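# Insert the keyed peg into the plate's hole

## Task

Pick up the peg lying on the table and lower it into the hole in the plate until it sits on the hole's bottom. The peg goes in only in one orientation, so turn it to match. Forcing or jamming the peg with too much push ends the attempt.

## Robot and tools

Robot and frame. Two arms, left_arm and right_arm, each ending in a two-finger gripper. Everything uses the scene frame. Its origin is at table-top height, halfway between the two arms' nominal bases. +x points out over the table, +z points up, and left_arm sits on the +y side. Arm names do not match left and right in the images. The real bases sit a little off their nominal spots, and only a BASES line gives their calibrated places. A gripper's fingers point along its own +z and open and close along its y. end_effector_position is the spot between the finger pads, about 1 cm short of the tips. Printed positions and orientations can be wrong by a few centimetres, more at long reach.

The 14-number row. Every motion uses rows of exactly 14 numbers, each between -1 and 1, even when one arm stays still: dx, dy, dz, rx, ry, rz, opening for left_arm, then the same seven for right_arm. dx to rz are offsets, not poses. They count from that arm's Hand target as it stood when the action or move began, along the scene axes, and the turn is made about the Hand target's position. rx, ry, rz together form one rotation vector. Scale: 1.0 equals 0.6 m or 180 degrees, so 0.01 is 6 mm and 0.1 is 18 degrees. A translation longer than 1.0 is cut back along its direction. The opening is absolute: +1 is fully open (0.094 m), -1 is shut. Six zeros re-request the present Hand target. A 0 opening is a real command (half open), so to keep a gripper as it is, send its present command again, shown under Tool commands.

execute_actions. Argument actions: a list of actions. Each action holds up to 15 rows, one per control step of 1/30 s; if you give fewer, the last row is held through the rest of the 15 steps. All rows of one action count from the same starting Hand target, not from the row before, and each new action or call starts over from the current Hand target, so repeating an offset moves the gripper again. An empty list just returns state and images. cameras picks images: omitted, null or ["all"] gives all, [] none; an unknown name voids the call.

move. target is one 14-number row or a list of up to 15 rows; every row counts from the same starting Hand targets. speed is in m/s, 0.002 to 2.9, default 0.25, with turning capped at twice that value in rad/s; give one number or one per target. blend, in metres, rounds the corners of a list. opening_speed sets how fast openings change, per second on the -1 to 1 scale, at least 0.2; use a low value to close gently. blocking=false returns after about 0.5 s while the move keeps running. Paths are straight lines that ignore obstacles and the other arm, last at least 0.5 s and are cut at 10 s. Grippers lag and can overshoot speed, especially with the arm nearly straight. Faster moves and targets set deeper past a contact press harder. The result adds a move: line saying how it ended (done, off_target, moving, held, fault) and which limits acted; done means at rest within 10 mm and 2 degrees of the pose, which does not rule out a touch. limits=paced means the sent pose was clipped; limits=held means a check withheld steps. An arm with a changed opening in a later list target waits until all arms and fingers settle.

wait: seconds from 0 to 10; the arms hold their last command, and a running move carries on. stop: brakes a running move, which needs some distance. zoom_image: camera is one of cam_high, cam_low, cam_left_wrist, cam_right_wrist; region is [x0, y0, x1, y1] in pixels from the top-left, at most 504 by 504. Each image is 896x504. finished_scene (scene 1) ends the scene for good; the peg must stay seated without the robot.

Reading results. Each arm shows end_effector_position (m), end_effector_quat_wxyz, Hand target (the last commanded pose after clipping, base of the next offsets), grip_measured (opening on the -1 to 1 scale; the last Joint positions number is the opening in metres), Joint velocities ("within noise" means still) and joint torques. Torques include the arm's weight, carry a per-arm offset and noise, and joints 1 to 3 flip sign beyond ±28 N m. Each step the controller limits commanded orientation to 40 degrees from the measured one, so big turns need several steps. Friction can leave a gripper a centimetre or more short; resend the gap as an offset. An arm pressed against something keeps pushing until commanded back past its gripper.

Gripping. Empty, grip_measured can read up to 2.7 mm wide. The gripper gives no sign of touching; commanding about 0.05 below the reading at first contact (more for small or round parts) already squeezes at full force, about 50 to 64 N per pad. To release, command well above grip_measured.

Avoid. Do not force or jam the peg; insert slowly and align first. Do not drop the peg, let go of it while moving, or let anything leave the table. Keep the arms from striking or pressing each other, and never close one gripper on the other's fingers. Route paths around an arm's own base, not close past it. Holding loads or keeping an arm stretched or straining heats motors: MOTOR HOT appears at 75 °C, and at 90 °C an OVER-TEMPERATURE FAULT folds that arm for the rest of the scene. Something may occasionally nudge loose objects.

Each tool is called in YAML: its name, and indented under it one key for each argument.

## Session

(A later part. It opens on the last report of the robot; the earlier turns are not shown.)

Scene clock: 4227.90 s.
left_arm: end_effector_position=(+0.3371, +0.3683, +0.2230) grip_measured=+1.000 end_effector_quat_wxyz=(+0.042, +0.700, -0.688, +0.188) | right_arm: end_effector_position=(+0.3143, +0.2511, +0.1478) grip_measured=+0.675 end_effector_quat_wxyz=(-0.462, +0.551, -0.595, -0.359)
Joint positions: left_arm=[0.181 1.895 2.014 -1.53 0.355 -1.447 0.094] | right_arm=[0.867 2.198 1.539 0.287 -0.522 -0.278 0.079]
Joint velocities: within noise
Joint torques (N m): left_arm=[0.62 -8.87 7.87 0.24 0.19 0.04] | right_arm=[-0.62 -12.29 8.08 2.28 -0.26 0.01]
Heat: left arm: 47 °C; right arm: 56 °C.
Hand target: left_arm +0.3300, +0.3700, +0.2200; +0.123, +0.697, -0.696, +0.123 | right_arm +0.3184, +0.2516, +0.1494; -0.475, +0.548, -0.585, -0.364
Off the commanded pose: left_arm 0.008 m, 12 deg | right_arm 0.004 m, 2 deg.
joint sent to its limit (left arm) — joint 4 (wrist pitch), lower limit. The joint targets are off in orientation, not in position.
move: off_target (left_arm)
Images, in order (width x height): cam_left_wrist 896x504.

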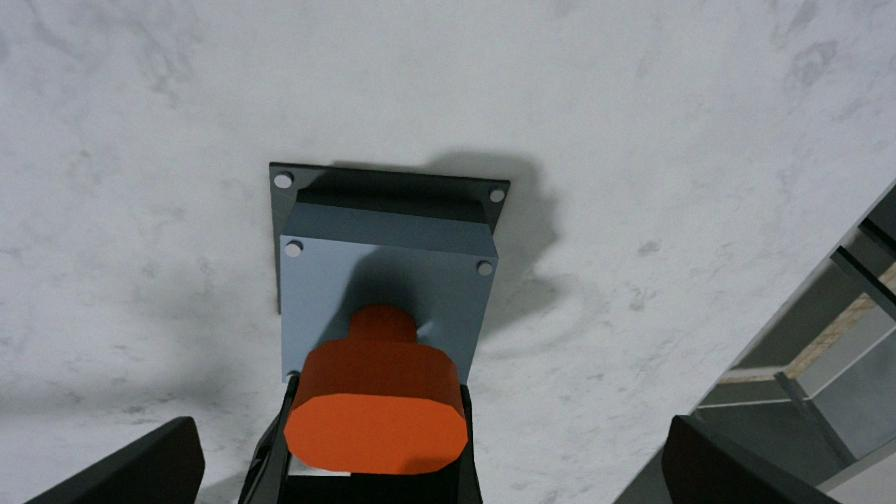

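move:
  target: [0,0,0,0,0,0,1, -0.0017,-0.0117,-0.0067,0.0198,-0.0026,0.0018,0.5]
  speed: 0.02
  cameras: ["cam_left_wrist"]

zoom_image:
  camera: "cam_left_wrist"
  region: [335, 290, 425, 360]

Scene clock: 4247.33 s.
left_arm: end_effector_position=(+0.3371, +0.3683, +0.2230) grip_measured=+1.000 end_effector_quat_wxyz=(+0.042, +0.700, -0.688, +0.188) | right_arm: end_effector_position=(+0.3126, +0.2461, +0.1486) grip_measured=+0.675 end_effector_quat_wxyz=(-0.487, +0.542, -0.571, -0.378)
Joint positions: left_arm=[0.181 1.895 2.014 -1.53 0.355 -1.447 0.094] | right_arm=[0.855 2.198 1.458 0.453 -0.558 -0.255 0.079]
Joint velocities: within noise
Joint torques (N m): left_arm=[0.62 -8.87 7.87 0.23 0.2 0.05] | right_arm=[-0.75 -11.81 7.77 2.17 -0.16 0.09]
Heat: left arm: 47 °C; right arm: 60 °C.
Hand target: left_arm +0.3300, +0.3700, +0.2200; +0.123, +0.697, -0.696, +0.123 | right_arm +0.3174, +0.2446, +0.1454; -0.493, +0.536, -0.570, -0.381
Off the commanded pose: left_arm 0.008 m, 12 deg | right_arm 0.006 m, 1 deg.
joint sent to its limit (left arm) — joint 4 (wrist pitch), lower limit. The joint targets are off in orientation, not in position.
move: off_target (left_arm)
Images, in order (width x height): cam_left_wrist 896x504.

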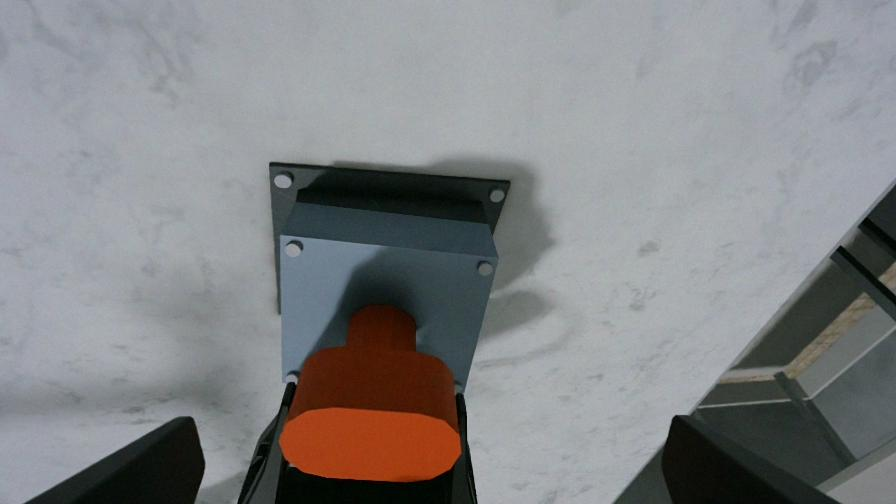

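Scaled by 5.600 from the camera's 896x504 image, which has a finer 1280x720 frame.

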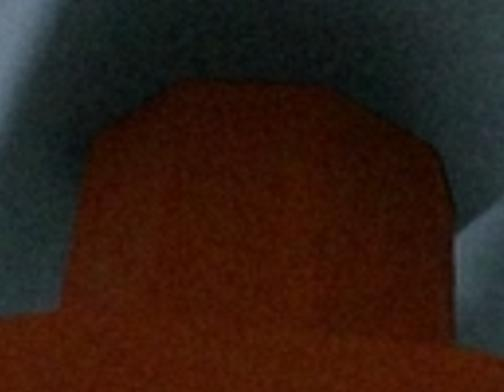

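move:
  target: [0,0,0,0,0,0,1, -0.0005,-0.0090,-0.0042,0.0145,-0.0019,0.0013,0.5]
  speed: 0.02
  cameras: ["cam_left_wrist","cam_low","cam_right_wrist"]

zoom_image:
  camera: "cam_left_wrist"
  region: [335, 290, 425, 360]

zoom_image:
  camera: "cam_low"
  region: [585, 140, 645, 215]

Scene clock: 4264.97 s.
left_arm: end_effector_position=(+0.3371, +0.3683, +0.2230) grip_measured=+1.000 end_effector_quat_wxyz=(+0.042, +0.700, -0.688, +0.188) | right_arm: end_effector_position=(+0.3113, +0.2417, +0.1502) grip_measured=+0.675 end_effector_quat_wxyz=(+0.503, -0.534, +0.557, +0.389)
Joint positions: left_arm=[0.181 1.895 2.014 -1.53 0.355 -1.447 0.094] | right_arm=[0.847 2.198 1.407 0.562 -0.577 -0.233 0.079]
Joint velocities: within noise
Joint torques (N m): left_arm=[0.62 -8.88 7.88 0.24 0.2 0.03] | right_arm=[-0.96 -10.99 7.61 2.21 -0.16 0.13]
Heat: left arm: 47 °C; right arm: 60 °C.
Hand target: left_arm +0.3300, +0.3700, +0.2200; +0.123, +0.697, -0.696, +0.123 | right_arm +0.3170, +0.2393, +0.1429; +0.506, -0.527, +0.558, +0.393
Off the commanded pose: left_arm 0.008 m, 12 deg | right_arm 0.010 m, 1 deg.
joint sent to its limit (left arm) — joint 4 (wrist pitch), lower limit. The joint targets are off in orientation, not in position.
move: off_target (left_arm)
Images, in order (width x height): cam_low 896x504, cam_left_wrist 896x504, cam_right_wrist 896x504.

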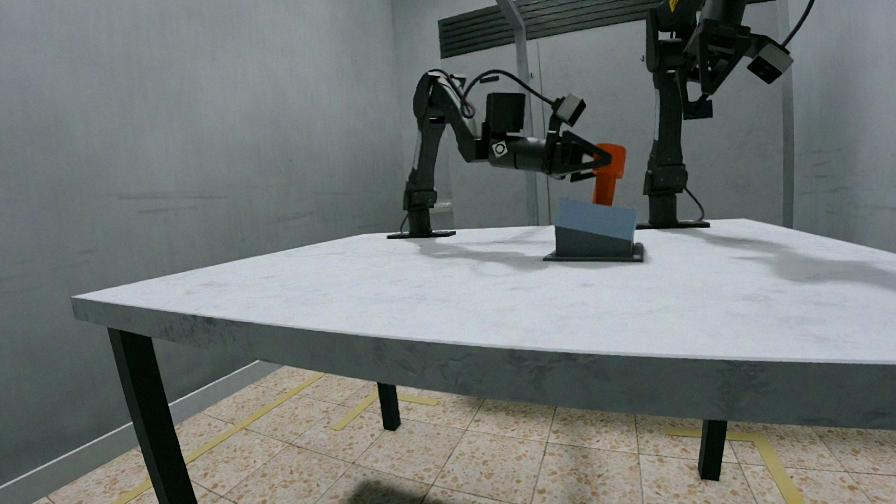

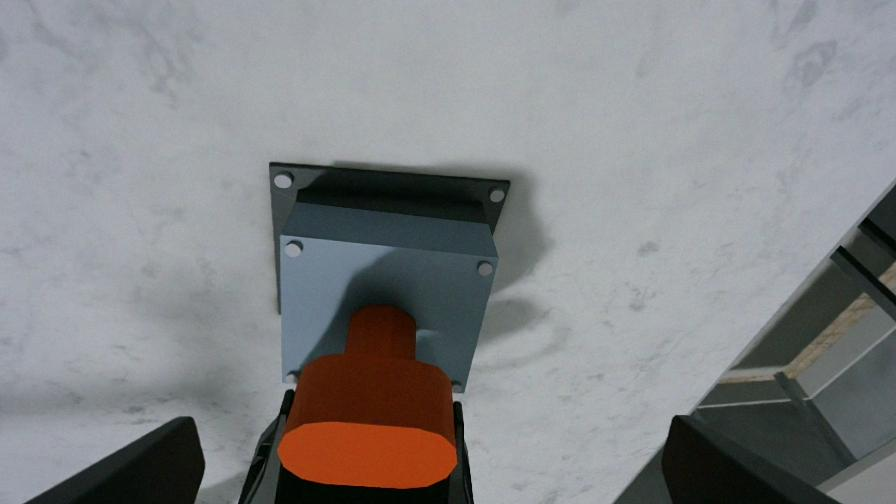

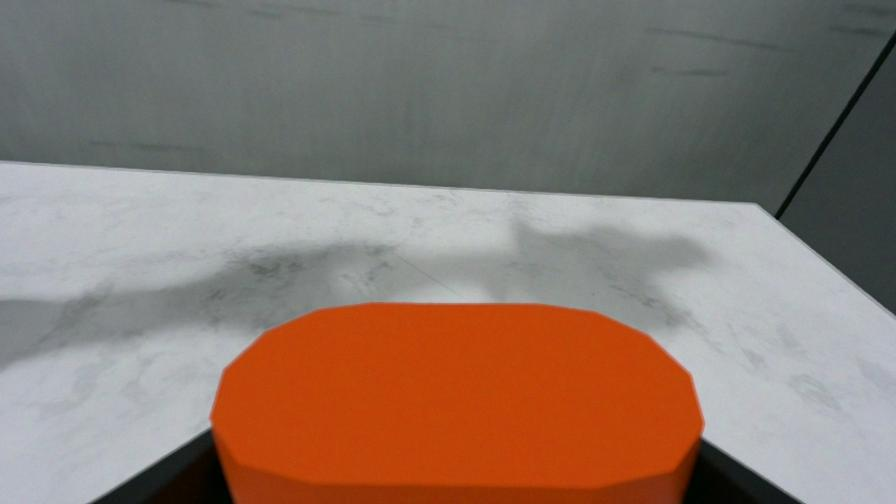

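Scaled by 5.600 from the camera's 896x504 image, which has a finer 1280x720 frame.

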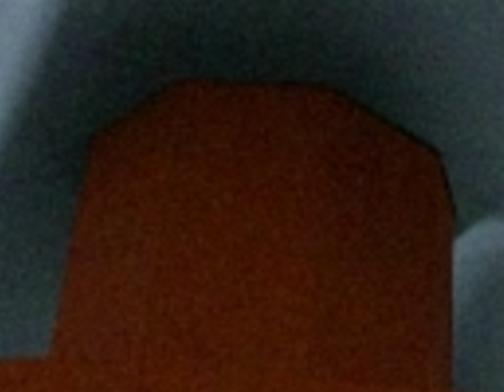

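Scaled by 6.720 from the camera's 896x504 image, which has a finer 1280x720 frame.

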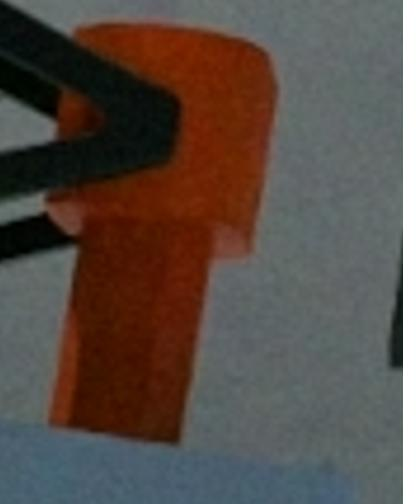

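move:
  target: [0,0,0,0,0,0,1, 0.0042,0,0,0.0050,0.0048,-0.0007,0.5]
  speed: 0.01
  cameras: ["cam_left_wrist"]

zoom_image:
  camera: "cam_left_wrist"
  region: [335, 290, 425, 360]

Scene clock: 4319.27 s.
left_arm: end_effector_position=(+0.3371, +0.3683, +0.2230) grip_measured=+1.000 end_effector_quat_wxyz=(+0.042, +0.700, -0.688, +0.188) | right_arm: end_effector_position=(+0.3169, +0.2385, +0.1523) grip_measured=+0.675 end_effector_quat_wxyz=(+0.503, -0.522, +0.565, +0.395)
Joint positions: left_arm=[0.181 1.895 2.014 -1.53 0.355 -1.447 0.094] | right_arm=[0.836 2.198 1.407 0.572 -0.578 -0.201 0.079]
Joint velocities: left_arm=[-0.007 0.012 0.017 0.022 -0.154 0.022 0] | right_arm=[within noise]
Joint torques (N m): left_arm=[0.64 -8.88 7.86 0.23 0.21 0.04] | right_arm=[-0.5 -10.13 7.86 2.33 -0.23 0.05]
Heat: left arm: 47 °C; right arm: 59 °C.
Hand target: left_arm +0.3300, +0.3700, +0.2200; +0.123, +0.697, -0.696, +0.123 | right_arm +0.3197, +0.2392, +0.1430; +0.506, -0.520, +0.560, +0.401
Off the commanded pose: left_arm 0.008 m, 12 deg | right_arm 0.010 m, 1 deg.
joint sent to its limit (left arm) — joint 4 (wrist pitch), lower limit. The joint targets are off in orientation, not in position.
move: off_target (left_arm)
Images, in order (width x height): cam_left_wrist 896x504.

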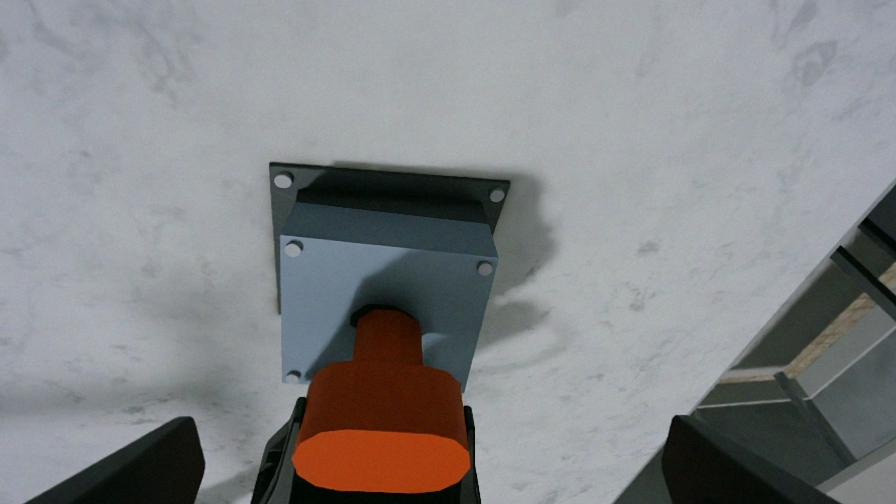

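Scaled by 5.600 from the camera's 896x504 image, which has a finer 1280x720 frame.

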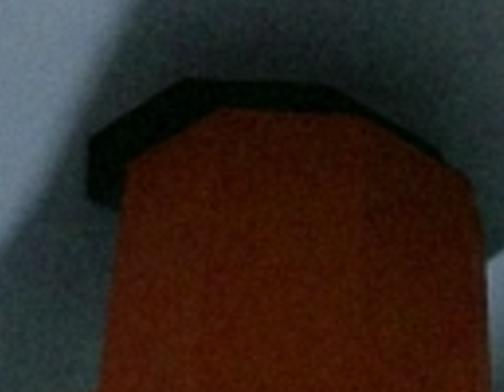

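move:
  target:
    - [0,0,0,0,0,0,1, -0.0022,0.0142,0.0867,0,0,0,0.5]
    - [0,0,0,0,0,0,1, -0.0022,0.0142,0.0617,-0.0389,-0.0003,-0.0023,0.5]
    - [0,0,0,0,0,0,1, -0.0022,0.0142,0.0168,-0.0389,-0.0003,-0.0023,0.5]
  speed: [0.08,0.05,0.03]
  cameras: ["cam_left_wrist"]

zoom_image:
  camera: "cam_left_wrist"
  region: [335, 290, 425, 360]

Scene clock: 4403.07 s.
left_arm: end_effector_position=(+0.3371, +0.3683, +0.2230) grip_measured=+1.000 end_effector_quat_wxyz=(+0.042, +0.700, -0.688, +0.188) | right_arm: end_effector_position=(+0.3183, +0.2470, +0.1503) grip_measured=+0.675 end_effector_quat_wxyz=(-0.465, +0.547, -0.591, -0.369)
Joint positions: left_arm=[0.181 1.895 2.014 -1.53 0.355 -1.447 0.094] | right_arm=[0.85 2.198 1.531 0.312 -0.55 -0.268 0.079]
Joint velocities: within noise
Joint torques (N m): left_arm=[0.64 -8.87 7.86 0.24 0.2 0.03] | right_arm=[0.31 -13.56 7.68 1.97 0.01 -0.1]
Heat: left arm: 47 °C; right arm: 59 °C.
Hand target: left_arm +0.3300, +0.3700, +0.2200; +0.123, +0.697, -0.696, +0.123 | right_arm +0.3183, +0.2477, +0.1530; -0.475, +0.548, -0.585, -0.364
Off the commanded pose: left_arm 0.008 m, 12 deg | right_arm 0.003 m, 2 deg.
joint sent to its limit (left arm) — joint 4 (wrist pitch), lower limit. The joint targets are off in orientation, not in position.
move: off_target (left_arm)
Images, in order (width x height): cam_left_wrist 896x504.

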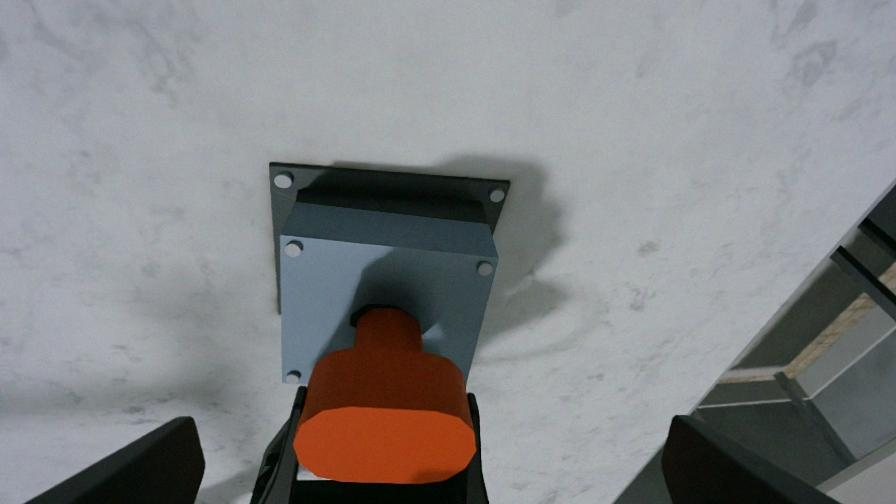

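Scaled by 5.600 from the camera's 896x504 image, which has a finer 1280x720 frame.

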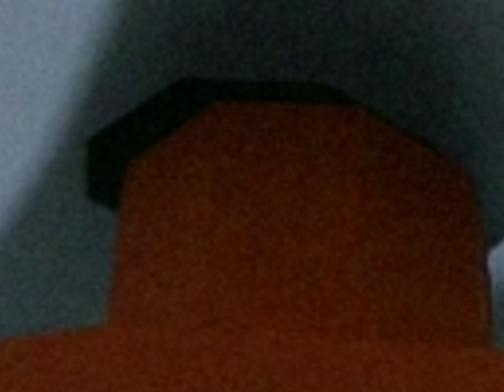

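move:
  target:
    - [0,0,0,0,0,0,1, 0.0,0.0250,-0.0033,0,0,0,0.5]
    - [0,0,0,0,0,0,1, 0.0,0.0067,-0.0060,0,0,0,0.5]
  speed: [0.04,0.03]
  cameras: ["cam_left_wrist"]

zoom_image:
  camera: "cam_left_wrist"
  region: [335, 290, 425, 360]

Scene clock: 4422.63 s.
left_arm: end_effector_position=(+0.3371, +0.3683, +0.2230) grip_measured=+1.000 end_effector_quat_wxyz=(+0.042, +0.700, -0.688, +0.188) | right_arm: end_effector_position=(+0.3152, +0.2514, +0.1502) grip_measured=+0.675 end_effector_quat_wxyz=(-0.464, +0.547, -0.594, -0.364)
Joint positions: left_arm=[0.181 1.895 2.014 -1.53 0.355 -1.447 0.094] | right_arm=[0.865 2.2 1.539 0.301 -0.528 -0.268 0.079]
Joint velocities: within noise
Joint torques (N m): left_arm=[0.66 -8.87 7.88 0.25 0.2 0.04] | right_arm=[-0.42 -12.36 7.95 2.17 -0.17 -0.08]
Heat: left arm: 47 °C; right arm: 63 °C.
Hand target: left_arm +0.3300, +0.3700, +0.2200; +0.123, +0.697, -0.696, +0.123 | right_arm +0.3183, +0.2517, +0.1495; -0.475, +0.548, -0.585, -0.364
Off the commanded pose: left_arm 0.008 m, 12 deg | right_arm 0.003 m, 2 deg.
joint sent to its limit (left arm) — joint 4 (wrist pitch), lower limit. The joint targets are off in orientation, not in position.
move: off_target (left_arm)
Images, in order (width x height): cam_left_wrist 896x504.

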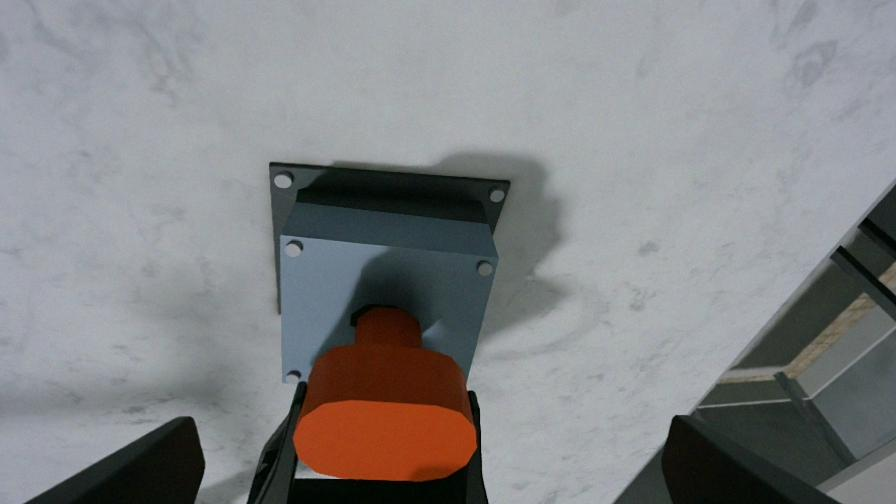

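Scaled by 5.600 from the camera's 896x504 image, which has a finer 1280x720 frame.

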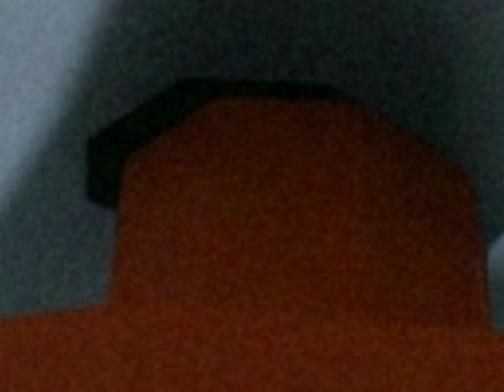

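move:
  target:
    - [0,0,0,0,0,0,1, 0.0,0.0167,0.1300,0,0,0,0.5]
    - [0,0,0,0,0,0,1, 0.0,0.0,0.0500,0,0,0,0.5]
    - [0,0,0,0,0,0,1, 0.0,0.0,0.0150,0,0,0,0.5]
  speed: [0.1,0.06,0.03]
  cameras: ["cam_left_wrist"]

zoom_image:
  camera: "cam_left_wrist"
  region: [335, 290, 425, 360]

Scene clock: 4446.60 s.
left_arm: end_effector_position=(+0.3371, +0.3683, +0.2230) grip_measured=+1.000 end_effector_quat_wxyz=(+0.042, +0.700, -0.688, +0.188) | right_arm: end_effector_position=(+0.3155, +0.2510, +0.1479) grip_measured=+0.675 end_effector_quat_wxyz=(-0.456, +0.548, -0.602, -0.360)
Joint positions: left_arm=[0.181 1.895 2.014 -1.53 0.355 -1.447 0.094] | right_arm=[0.866 2.2 1.552 0.265 -0.52 -0.269 0.079]
Joint velocities: within noise
Joint torques (N m): left_arm=[0.62 -8.9 7.87 0.25 0.2 0.03] | right_arm=[-0.49 -13.65 8.13 2.25 -0.27 -0.08]
Heat: left arm: 47 °C; right arm: 59 °C.
Hand target: left_arm +0.3300, +0.3700, +0.2200; +0.123, +0.697, -0.696, +0.123 | right_arm +0.3183, +0.2517, +0.1585; +0.475, -0.548, +0.585, +0.364
Off the commanded pose: left_arm 0.008 m, 12 deg | right_arm 0.011 m, 3 deg.
joint sent to its limit (left arm) — joint 4 (wrist pitch), lower limit. The joint targets are off in orientation, not in position.
move: off_target (left_arm, right_arm)
Images, in order (width x height): cam_left_wrist 896x504.

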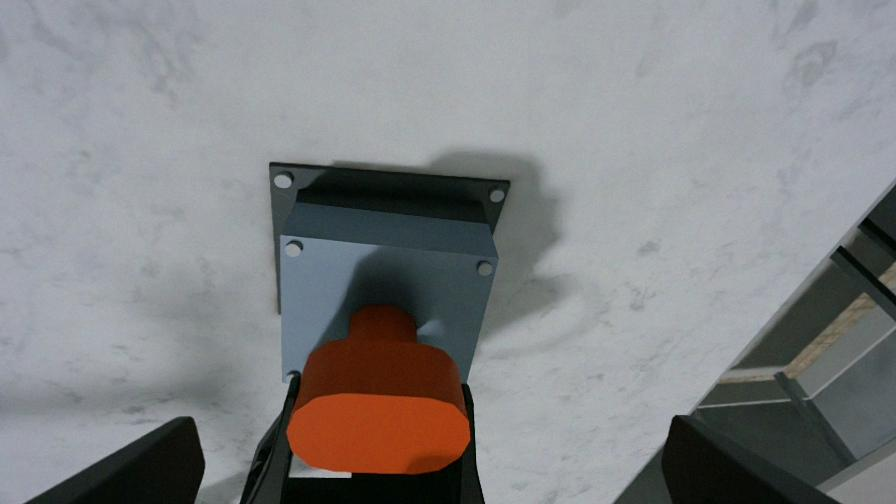

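Scaled by 5.600 from the camera's 896x504 image, which has a finer 1280x720 frame.

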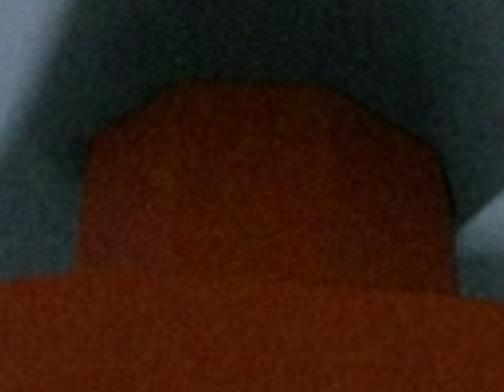

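move:
  target: [0,0,0,0,0,0,1, -0.0008,-0.0118,-0.0192,0.0220,-0.0029,0.0020,0.5]
  speed: 0.02
  cameras: ["cam_left_wrist"]

zoom_image:
  camera: "cam_left_wrist"
  region: [335, 290, 425, 360]

Scene clock: 4467.70 s.
left_arm: end_effector_position=(+0.3371, +0.3683, +0.2230) grip_measured=+1.000 end_effector_quat_wxyz=(+0.042, +0.700, -0.688, +0.188) | right_arm: end_effector_position=(+0.3128, +0.2458, +0.1484) grip_measured=+0.675 end_effector_quat_wxyz=(-0.487, +0.541, -0.571, -0.379)
Joint positions: left_arm=[0.181 1.895 2.014 -1.53 0.355 -1.447 0.094] | right_arm=[0.853 2.2 1.456 0.46 -0.561 -0.252 0.079]
Joint velocities: within noise
Joint torques (N m): left_arm=[0.64 -8.9 7.88 0.24 0.21 0.04] | right_arm=[-0.72 -11.86 7.86 2.24 -0.14 0.11]
Heat: left arm: 47 °C; right arm: 58 °C.
Hand target: left_arm +0.3300, +0.3700, +0.2200; +0.123, +0.697, -0.696, +0.123 | right_arm +0.3178, +0.2446, +0.1470; -0.495, +0.535, -0.568, -0.383
Off the commanded pose: left_arm 0.008 m, 12 deg | right_arm 0.005 m, 1 deg.
joint sent to its limit (left arm) — joint 4 (wrist pitch), lower limit. The joint targets are off in orientation, not in position.
move: off_target (left_arm)
Images, in order (width x height): cam_left_wrist 896x504.

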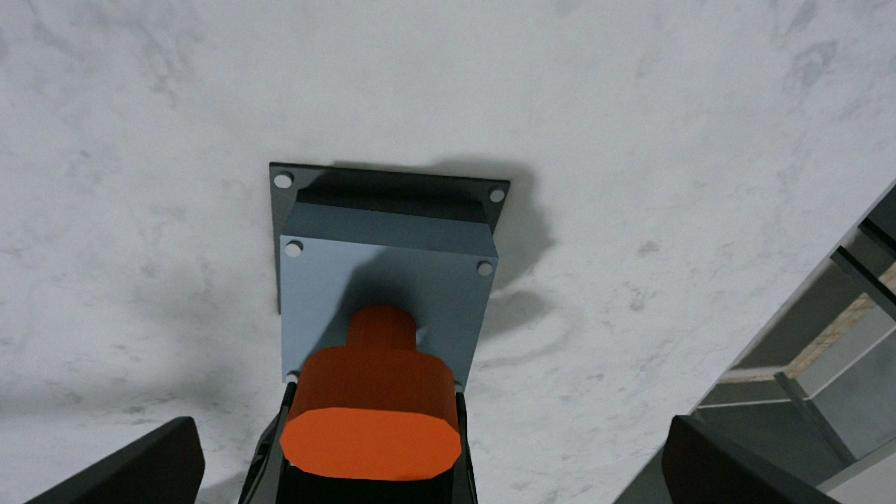

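Scaled by 5.600 from the camera's 896x504 image, which has a finer 1280x720 frame.

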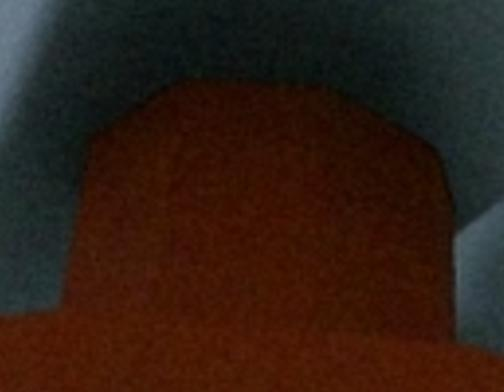

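move:
  target: [0,0,0,0,0,0,1, 0.0008,-0.0020,-0.0150,0,0,0,0.5]
  speed: 0.02
  cameras: ["cam_left_wrist"]

zoom_image:
  camera: "cam_left_wrist"
  region: [335, 290, 425, 360]

Scene clock: 4493.43 s.
left_arm: end_effector_position=(+0.3371, +0.3683, +0.2230) grip_measured=+1.000 end_effector_quat_wxyz=(+0.042, +0.700, -0.688, +0.188) | right_arm: end_effector_position=(+0.3121, +0.2447, +0.1486) grip_measured=+0.675 end_effector_quat_wxyz=(-0.493, +0.540, -0.565, -0.382)
Joint positions: left_arm=[0.181 1.895 2.014 -1.53 0.355 -1.447 0.094] | right_arm=[0.852 2.2 1.44 0.492 -0.566 -0.25 0.079]
Joint velocities: within noise
Joint torques (N m): left_arm=[0.64 -8.87 7.87 0.24 0.21 0.05] | right_arm=[-0.77 -10.56 7.71 2.21 -0.11 0.1]
Heat: left arm: 47 °C; right arm: 56 °C.
Hand target: left_arm +0.3300, +0.3700, +0.2200; +0.123, +0.697, -0.696, +0.123 | right_arm +0.3182, +0.2435, +0.1380; -0.495, +0.535, -0.568, -0.383
Off the commanded pose: left_arm 0.008 m, 12 deg | right_arm 0.012 m, 1 deg.
joint sent to its limit (left arm) — joint 4 (wrist pitch), lower limit. The joint targets are off in orientation, not in position.
move: off_target (left_arm, right_arm)
Images, in order (width x height): cam_left_wrist 896x504.

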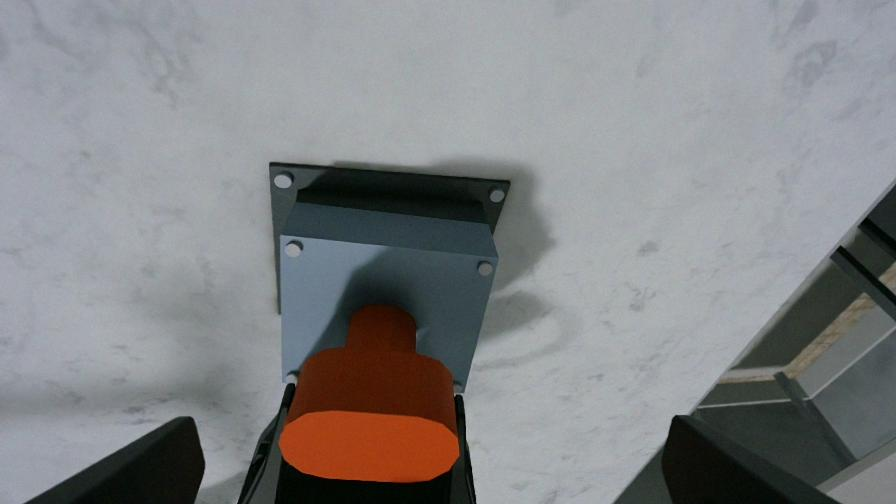

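Scaled by 5.600 from the camera's 896x504 image, which has a finer 1280x720 frame.

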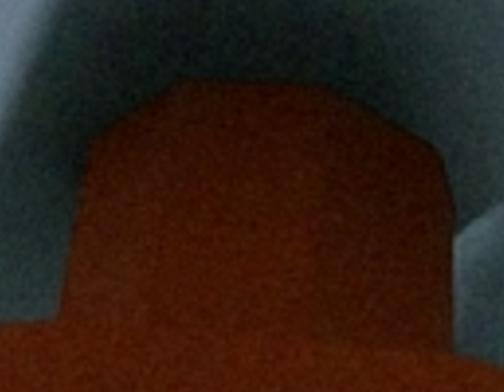

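move:
  target: [0,0,0,0,0,0,1, 0.0,-0.0010,-0.0133,0,0,0,0.5]
  speed: 0.02
  cameras: ["cam_left_wrist"]

zoom_image:
  camera: "cam_left_wrist"
  region: [335, 290, 425, 360]

Scene clock: 4507.43 s.
left_arm: end_effector_position=(+0.3371, +0.3683, +0.2230) grip_measured=+1.000 end_effector_quat_wxyz=(+0.042, +0.700, -0.688, +0.188) | right_arm: end_effector_position=(+0.3125, +0.2442, +0.1483) grip_measured=+0.675 end_effector_quat_wxyz=(-0.499, +0.538, -0.560, -0.385)
Joint positions: left_arm=[0.181 1.895 2.014 -1.53 0.355 -1.447 0.094] | right_arm=[0.849 2.205 1.429 0.528 -0.571 -0.244 0.079]
Joint velocities: within noise
Joint torques (N m): left_arm=[0.64 -8.85 7.88 0.24 0.2 0.04] | right_arm=[-0.68 -9.84 7.62 2.09 -0.05 0.06]
Heat: left arm: 47 °C; right arm: 55 °C.
Hand target: left_arm +0.3300, +0.3700, +0.2200; +0.123, +0.697, -0.696, +0.123 | right_arm +0.3184, +0.2429, +0.1301; +0.496, -0.535, +0.568, +0.383
Off the commanded pose: left_arm 0.008 m, 12 deg | right_arm 0.019 m, 1 deg.
joint sent to its limit (left arm) — joint 4 (wrist pitch), lower limit. The joint targets are off in orientation, not in position.
move: off_target (left_arm, right_arm)
Images, in order (width x height): cam_left_wrist 896x504.

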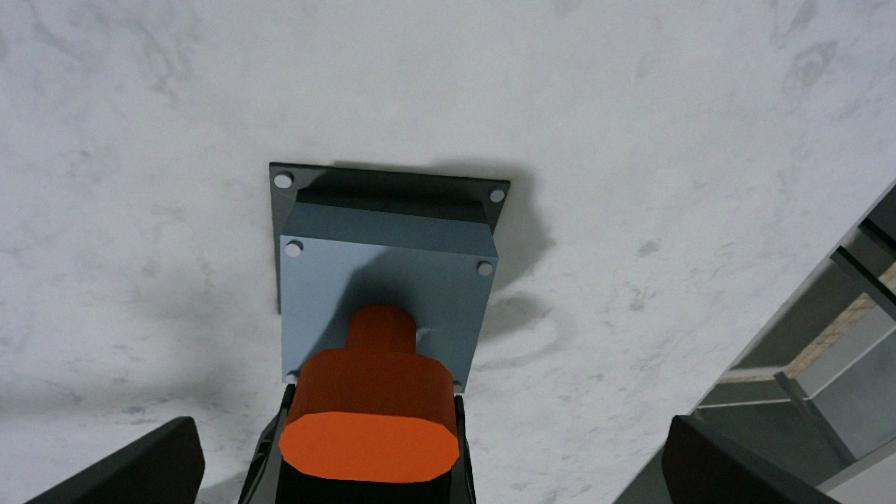

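Scaled by 5.600 from the camera's 896x504 image, which has a finer 1280x720 frame.

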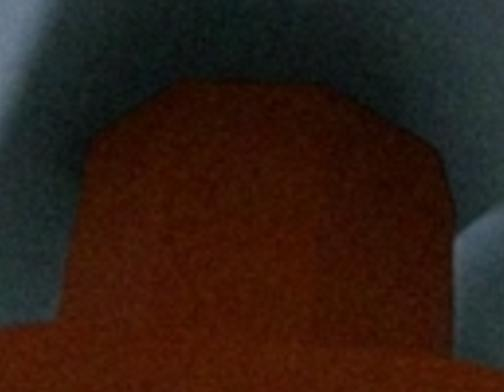

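move:
  target: [0,0,0,0,0,0,1, -0.0027,-0.0062,0.0,0.0049,0.0043,-0.0006,0.5]
  speed: 0.01
  cameras: ["cam_left_wrist","cam_low","cam_right_wrist"]

zoom_image:
  camera: "cam_left_wrist"
  region: [335, 290, 425, 360]

zoom_image:
  camera: "cam_low"
  region: [585, 140, 645, 215]

Scene clock: 4551.33 s.
left_arm: end_effector_position=(+0.3371, +0.3683, +0.2230) grip_measured=+1.000 end_effector_quat_wxyz=(+0.042, +0.700, -0.688, +0.188) | right_arm: end_effector_position=(+0.3115, +0.2421, +0.1483) grip_measured=+0.675 end_effector_quat_wxyz=(+0.505, -0.535, +0.555, +0.388)
Joint positions: left_arm=[0.181 1.895 2.014 -1.53 0.355 -1.447 0.094] | right_arm=[0.847 2.205 1.405 0.575 -0.576 -0.236 0.079]
Joint velocities: within noise
Joint torques (N m): left_arm=[0.64 -8.9 7.84 0.23 0.2 0.04] | right_arm=[-0.8 -10.3 7.2 1.97 -0.07 0.18]
Heat: left arm: 47 °C; right arm: 54 °C.
Hand target: left_arm +0.3300, +0.3700, +0.2200; +0.123, +0.697, -0.696, +0.123 | right_arm +0.3167, +0.2391, +0.1299; +0.496, -0.528, +0.569, +0.390
Off the commanded pose: left_arm 0.008 m, 12 deg | right_arm 0.019 m, 2 deg.
joint sent to its limit (left arm) — joint 4 (wrist pitch), lower limit. The joint targets are off in orientation, not in position.
move: off_target (left_arm, right_arm)
Images, in order (width x height): cam_low 896x504, cam_left_wrist 896x504, cam_right_wrist 896x504.

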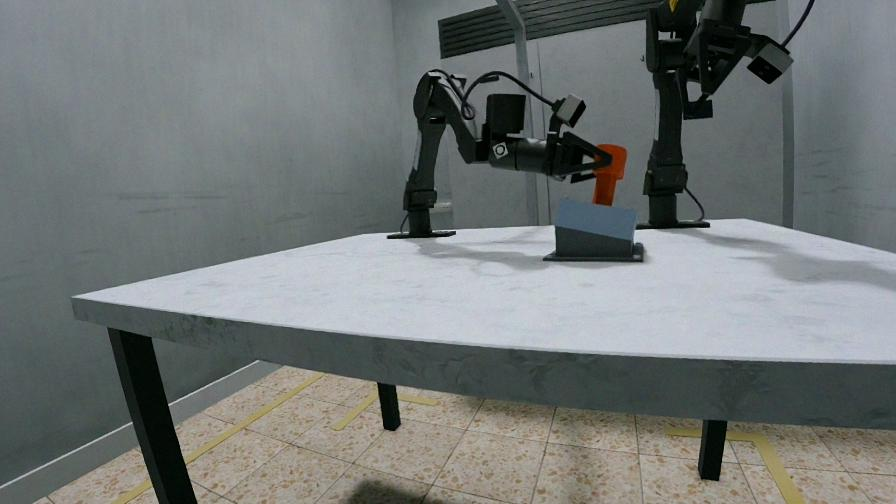

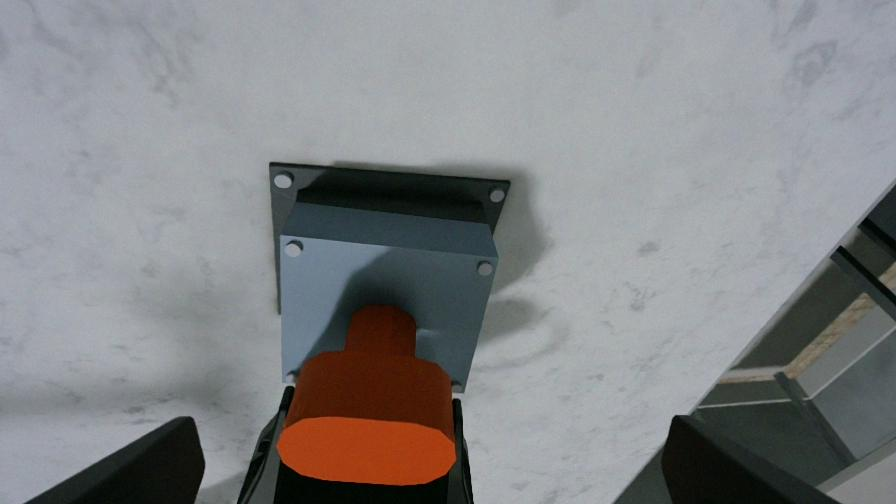

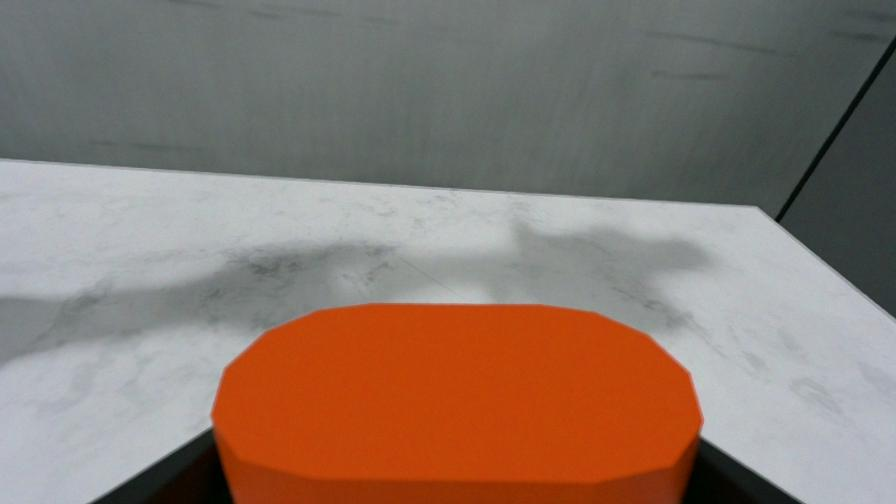

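Scaled by 5.600 from the camera's 896x504 image, which has a finer 1280x720 frame.

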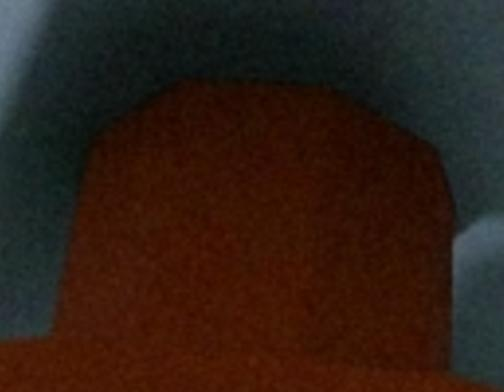

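Scaled by 6.720 from the camera's 896x504 image, which has a finer 1280x720 frame.

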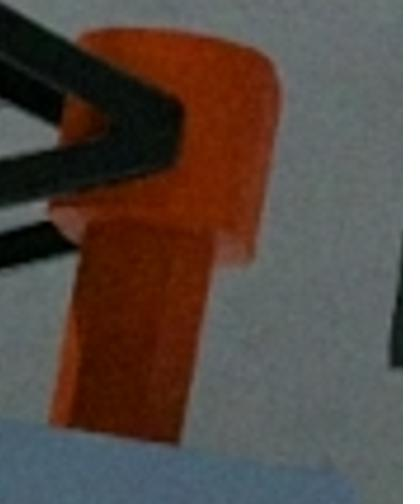

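zoom_image:
  camera: "cam_left_wrist"
  region: [345, 298, 385, 330]

zoom_image:
  camera: "cam_left_wrist"
  region: [385, 298, 425, 330]

Scaled by 12.600 from the camera's 896x504 image, which has a finer 1280x720 frame.

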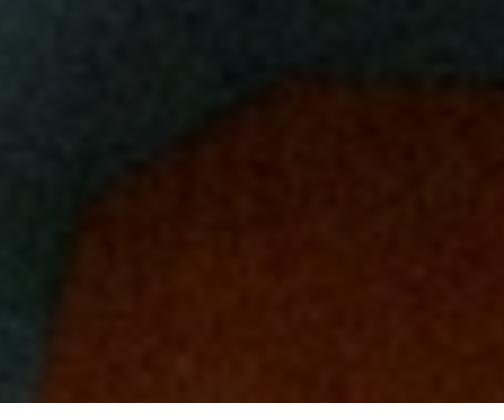

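Scaled by 12.600 from the camera's 896x504 image, which has a finer 1280x720 frame.

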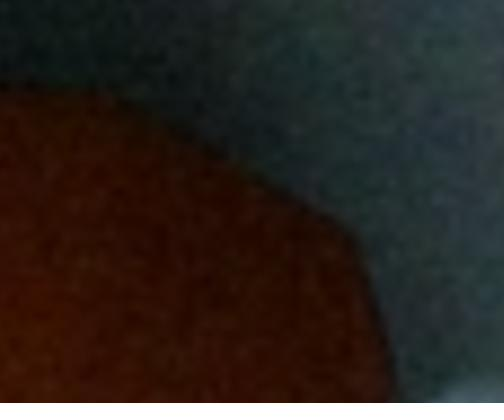

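move:
  target: [0,0,0,0,0,0,1, 0.0040,-0.0052,-0.025,0,0,0,0.5]
  speed: 0.02
  cameras: ["cam_left_wrist","cam_low","cam_right_wrist"]

zoom_image:
  camera: "cam_left_wrist"
  region: [335, 290, 425, 360]

Scene clock: 4603.23 s.
left_arm: end_effector_position=(+0.3371, +0.3683, +0.2230) grip_measured=+1.000 end_effector_quat_wxyz=(+0.042, +0.700, -0.688, +0.188) | right_arm: end_effector_position=(+0.3118, +0.2402, +0.1452) grip_measured=+0.675 end_effector_quat_wxyz=(+0.512, -0.531, +0.545, +0.397)
Joint positions: left_arm=[0.181 1.895 2.014 -1.53 0.355 -1.447 0.094] | right_arm=[0.84 2.221 1.386 0.641 -0.596 -0.223 0.079]
Joint velocities: within noise
Joint torques (N m): left_arm=[0.64 -8.9 7.88 0.24 0.2 0.04] | right_arm=[-0.91 -9.28 6.91 1.78 0.08 0.04]
Heat: left arm: 47 °C; right arm: 54 °C.
Hand target: left_arm +0.3300, +0.3700, +0.2200; +0.123, +0.697, -0.696, +0.123 | right_arm +0.3190, +0.2360, +0.1150; +0.496, -0.528, +0.569, +0.390
Off the commanded pose: left_arm 0.008 m, 12 deg | right_arm 0.031 m, 3 deg.
joint sent to its limit (left arm) — joint 4 (wrist pitch), lower limit. The joint targets are off in orientation, not in position.
move: off_target (left_arm, right_arm)
Images, in order (width x height): cam_low 896x504, cam_left_wrist 896x504, cam_right_wrist 896x504.

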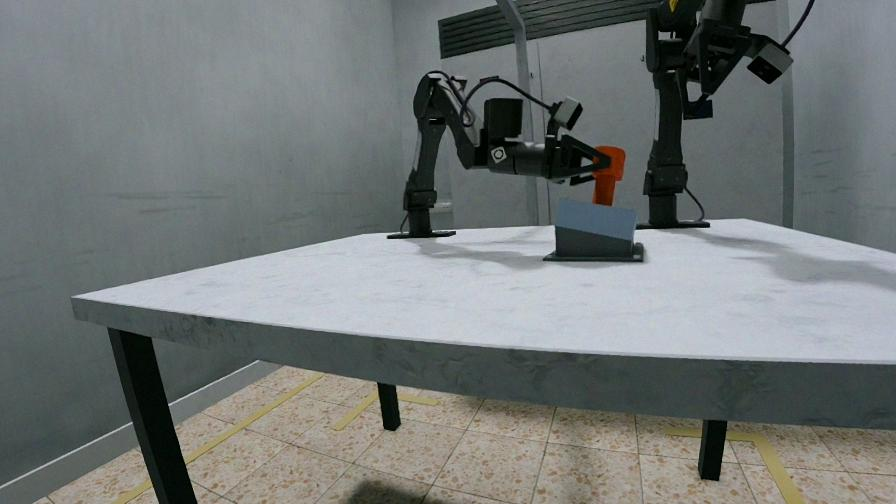

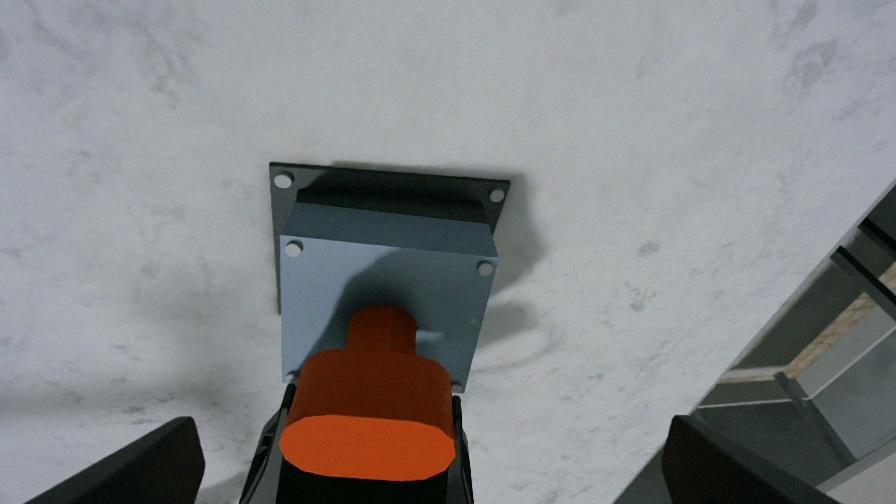

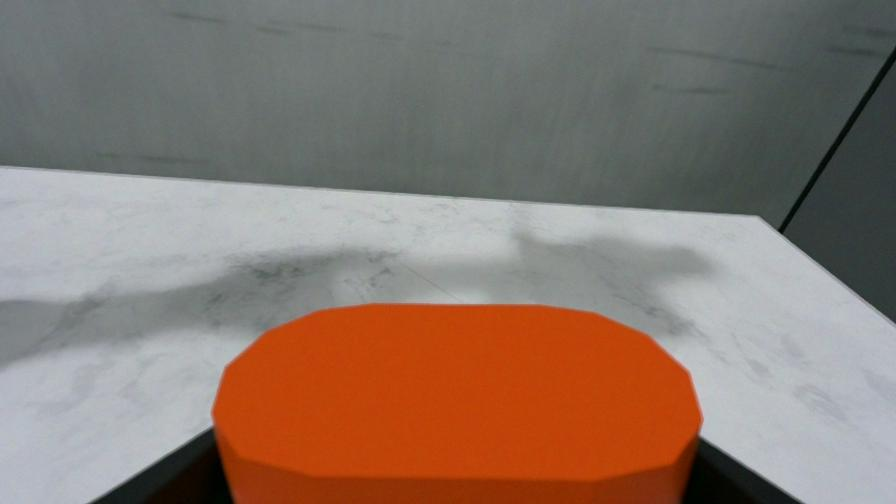

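Scaled by 5.600 from the camera's 896x504 image, which has a finer 1280x720 frame.

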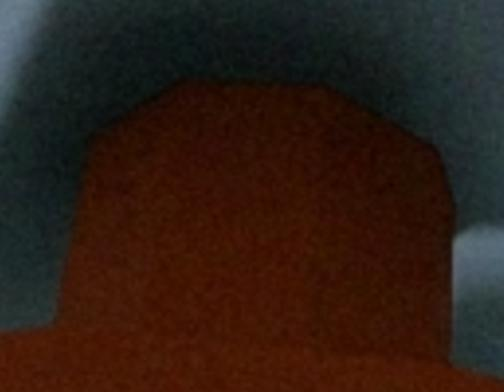

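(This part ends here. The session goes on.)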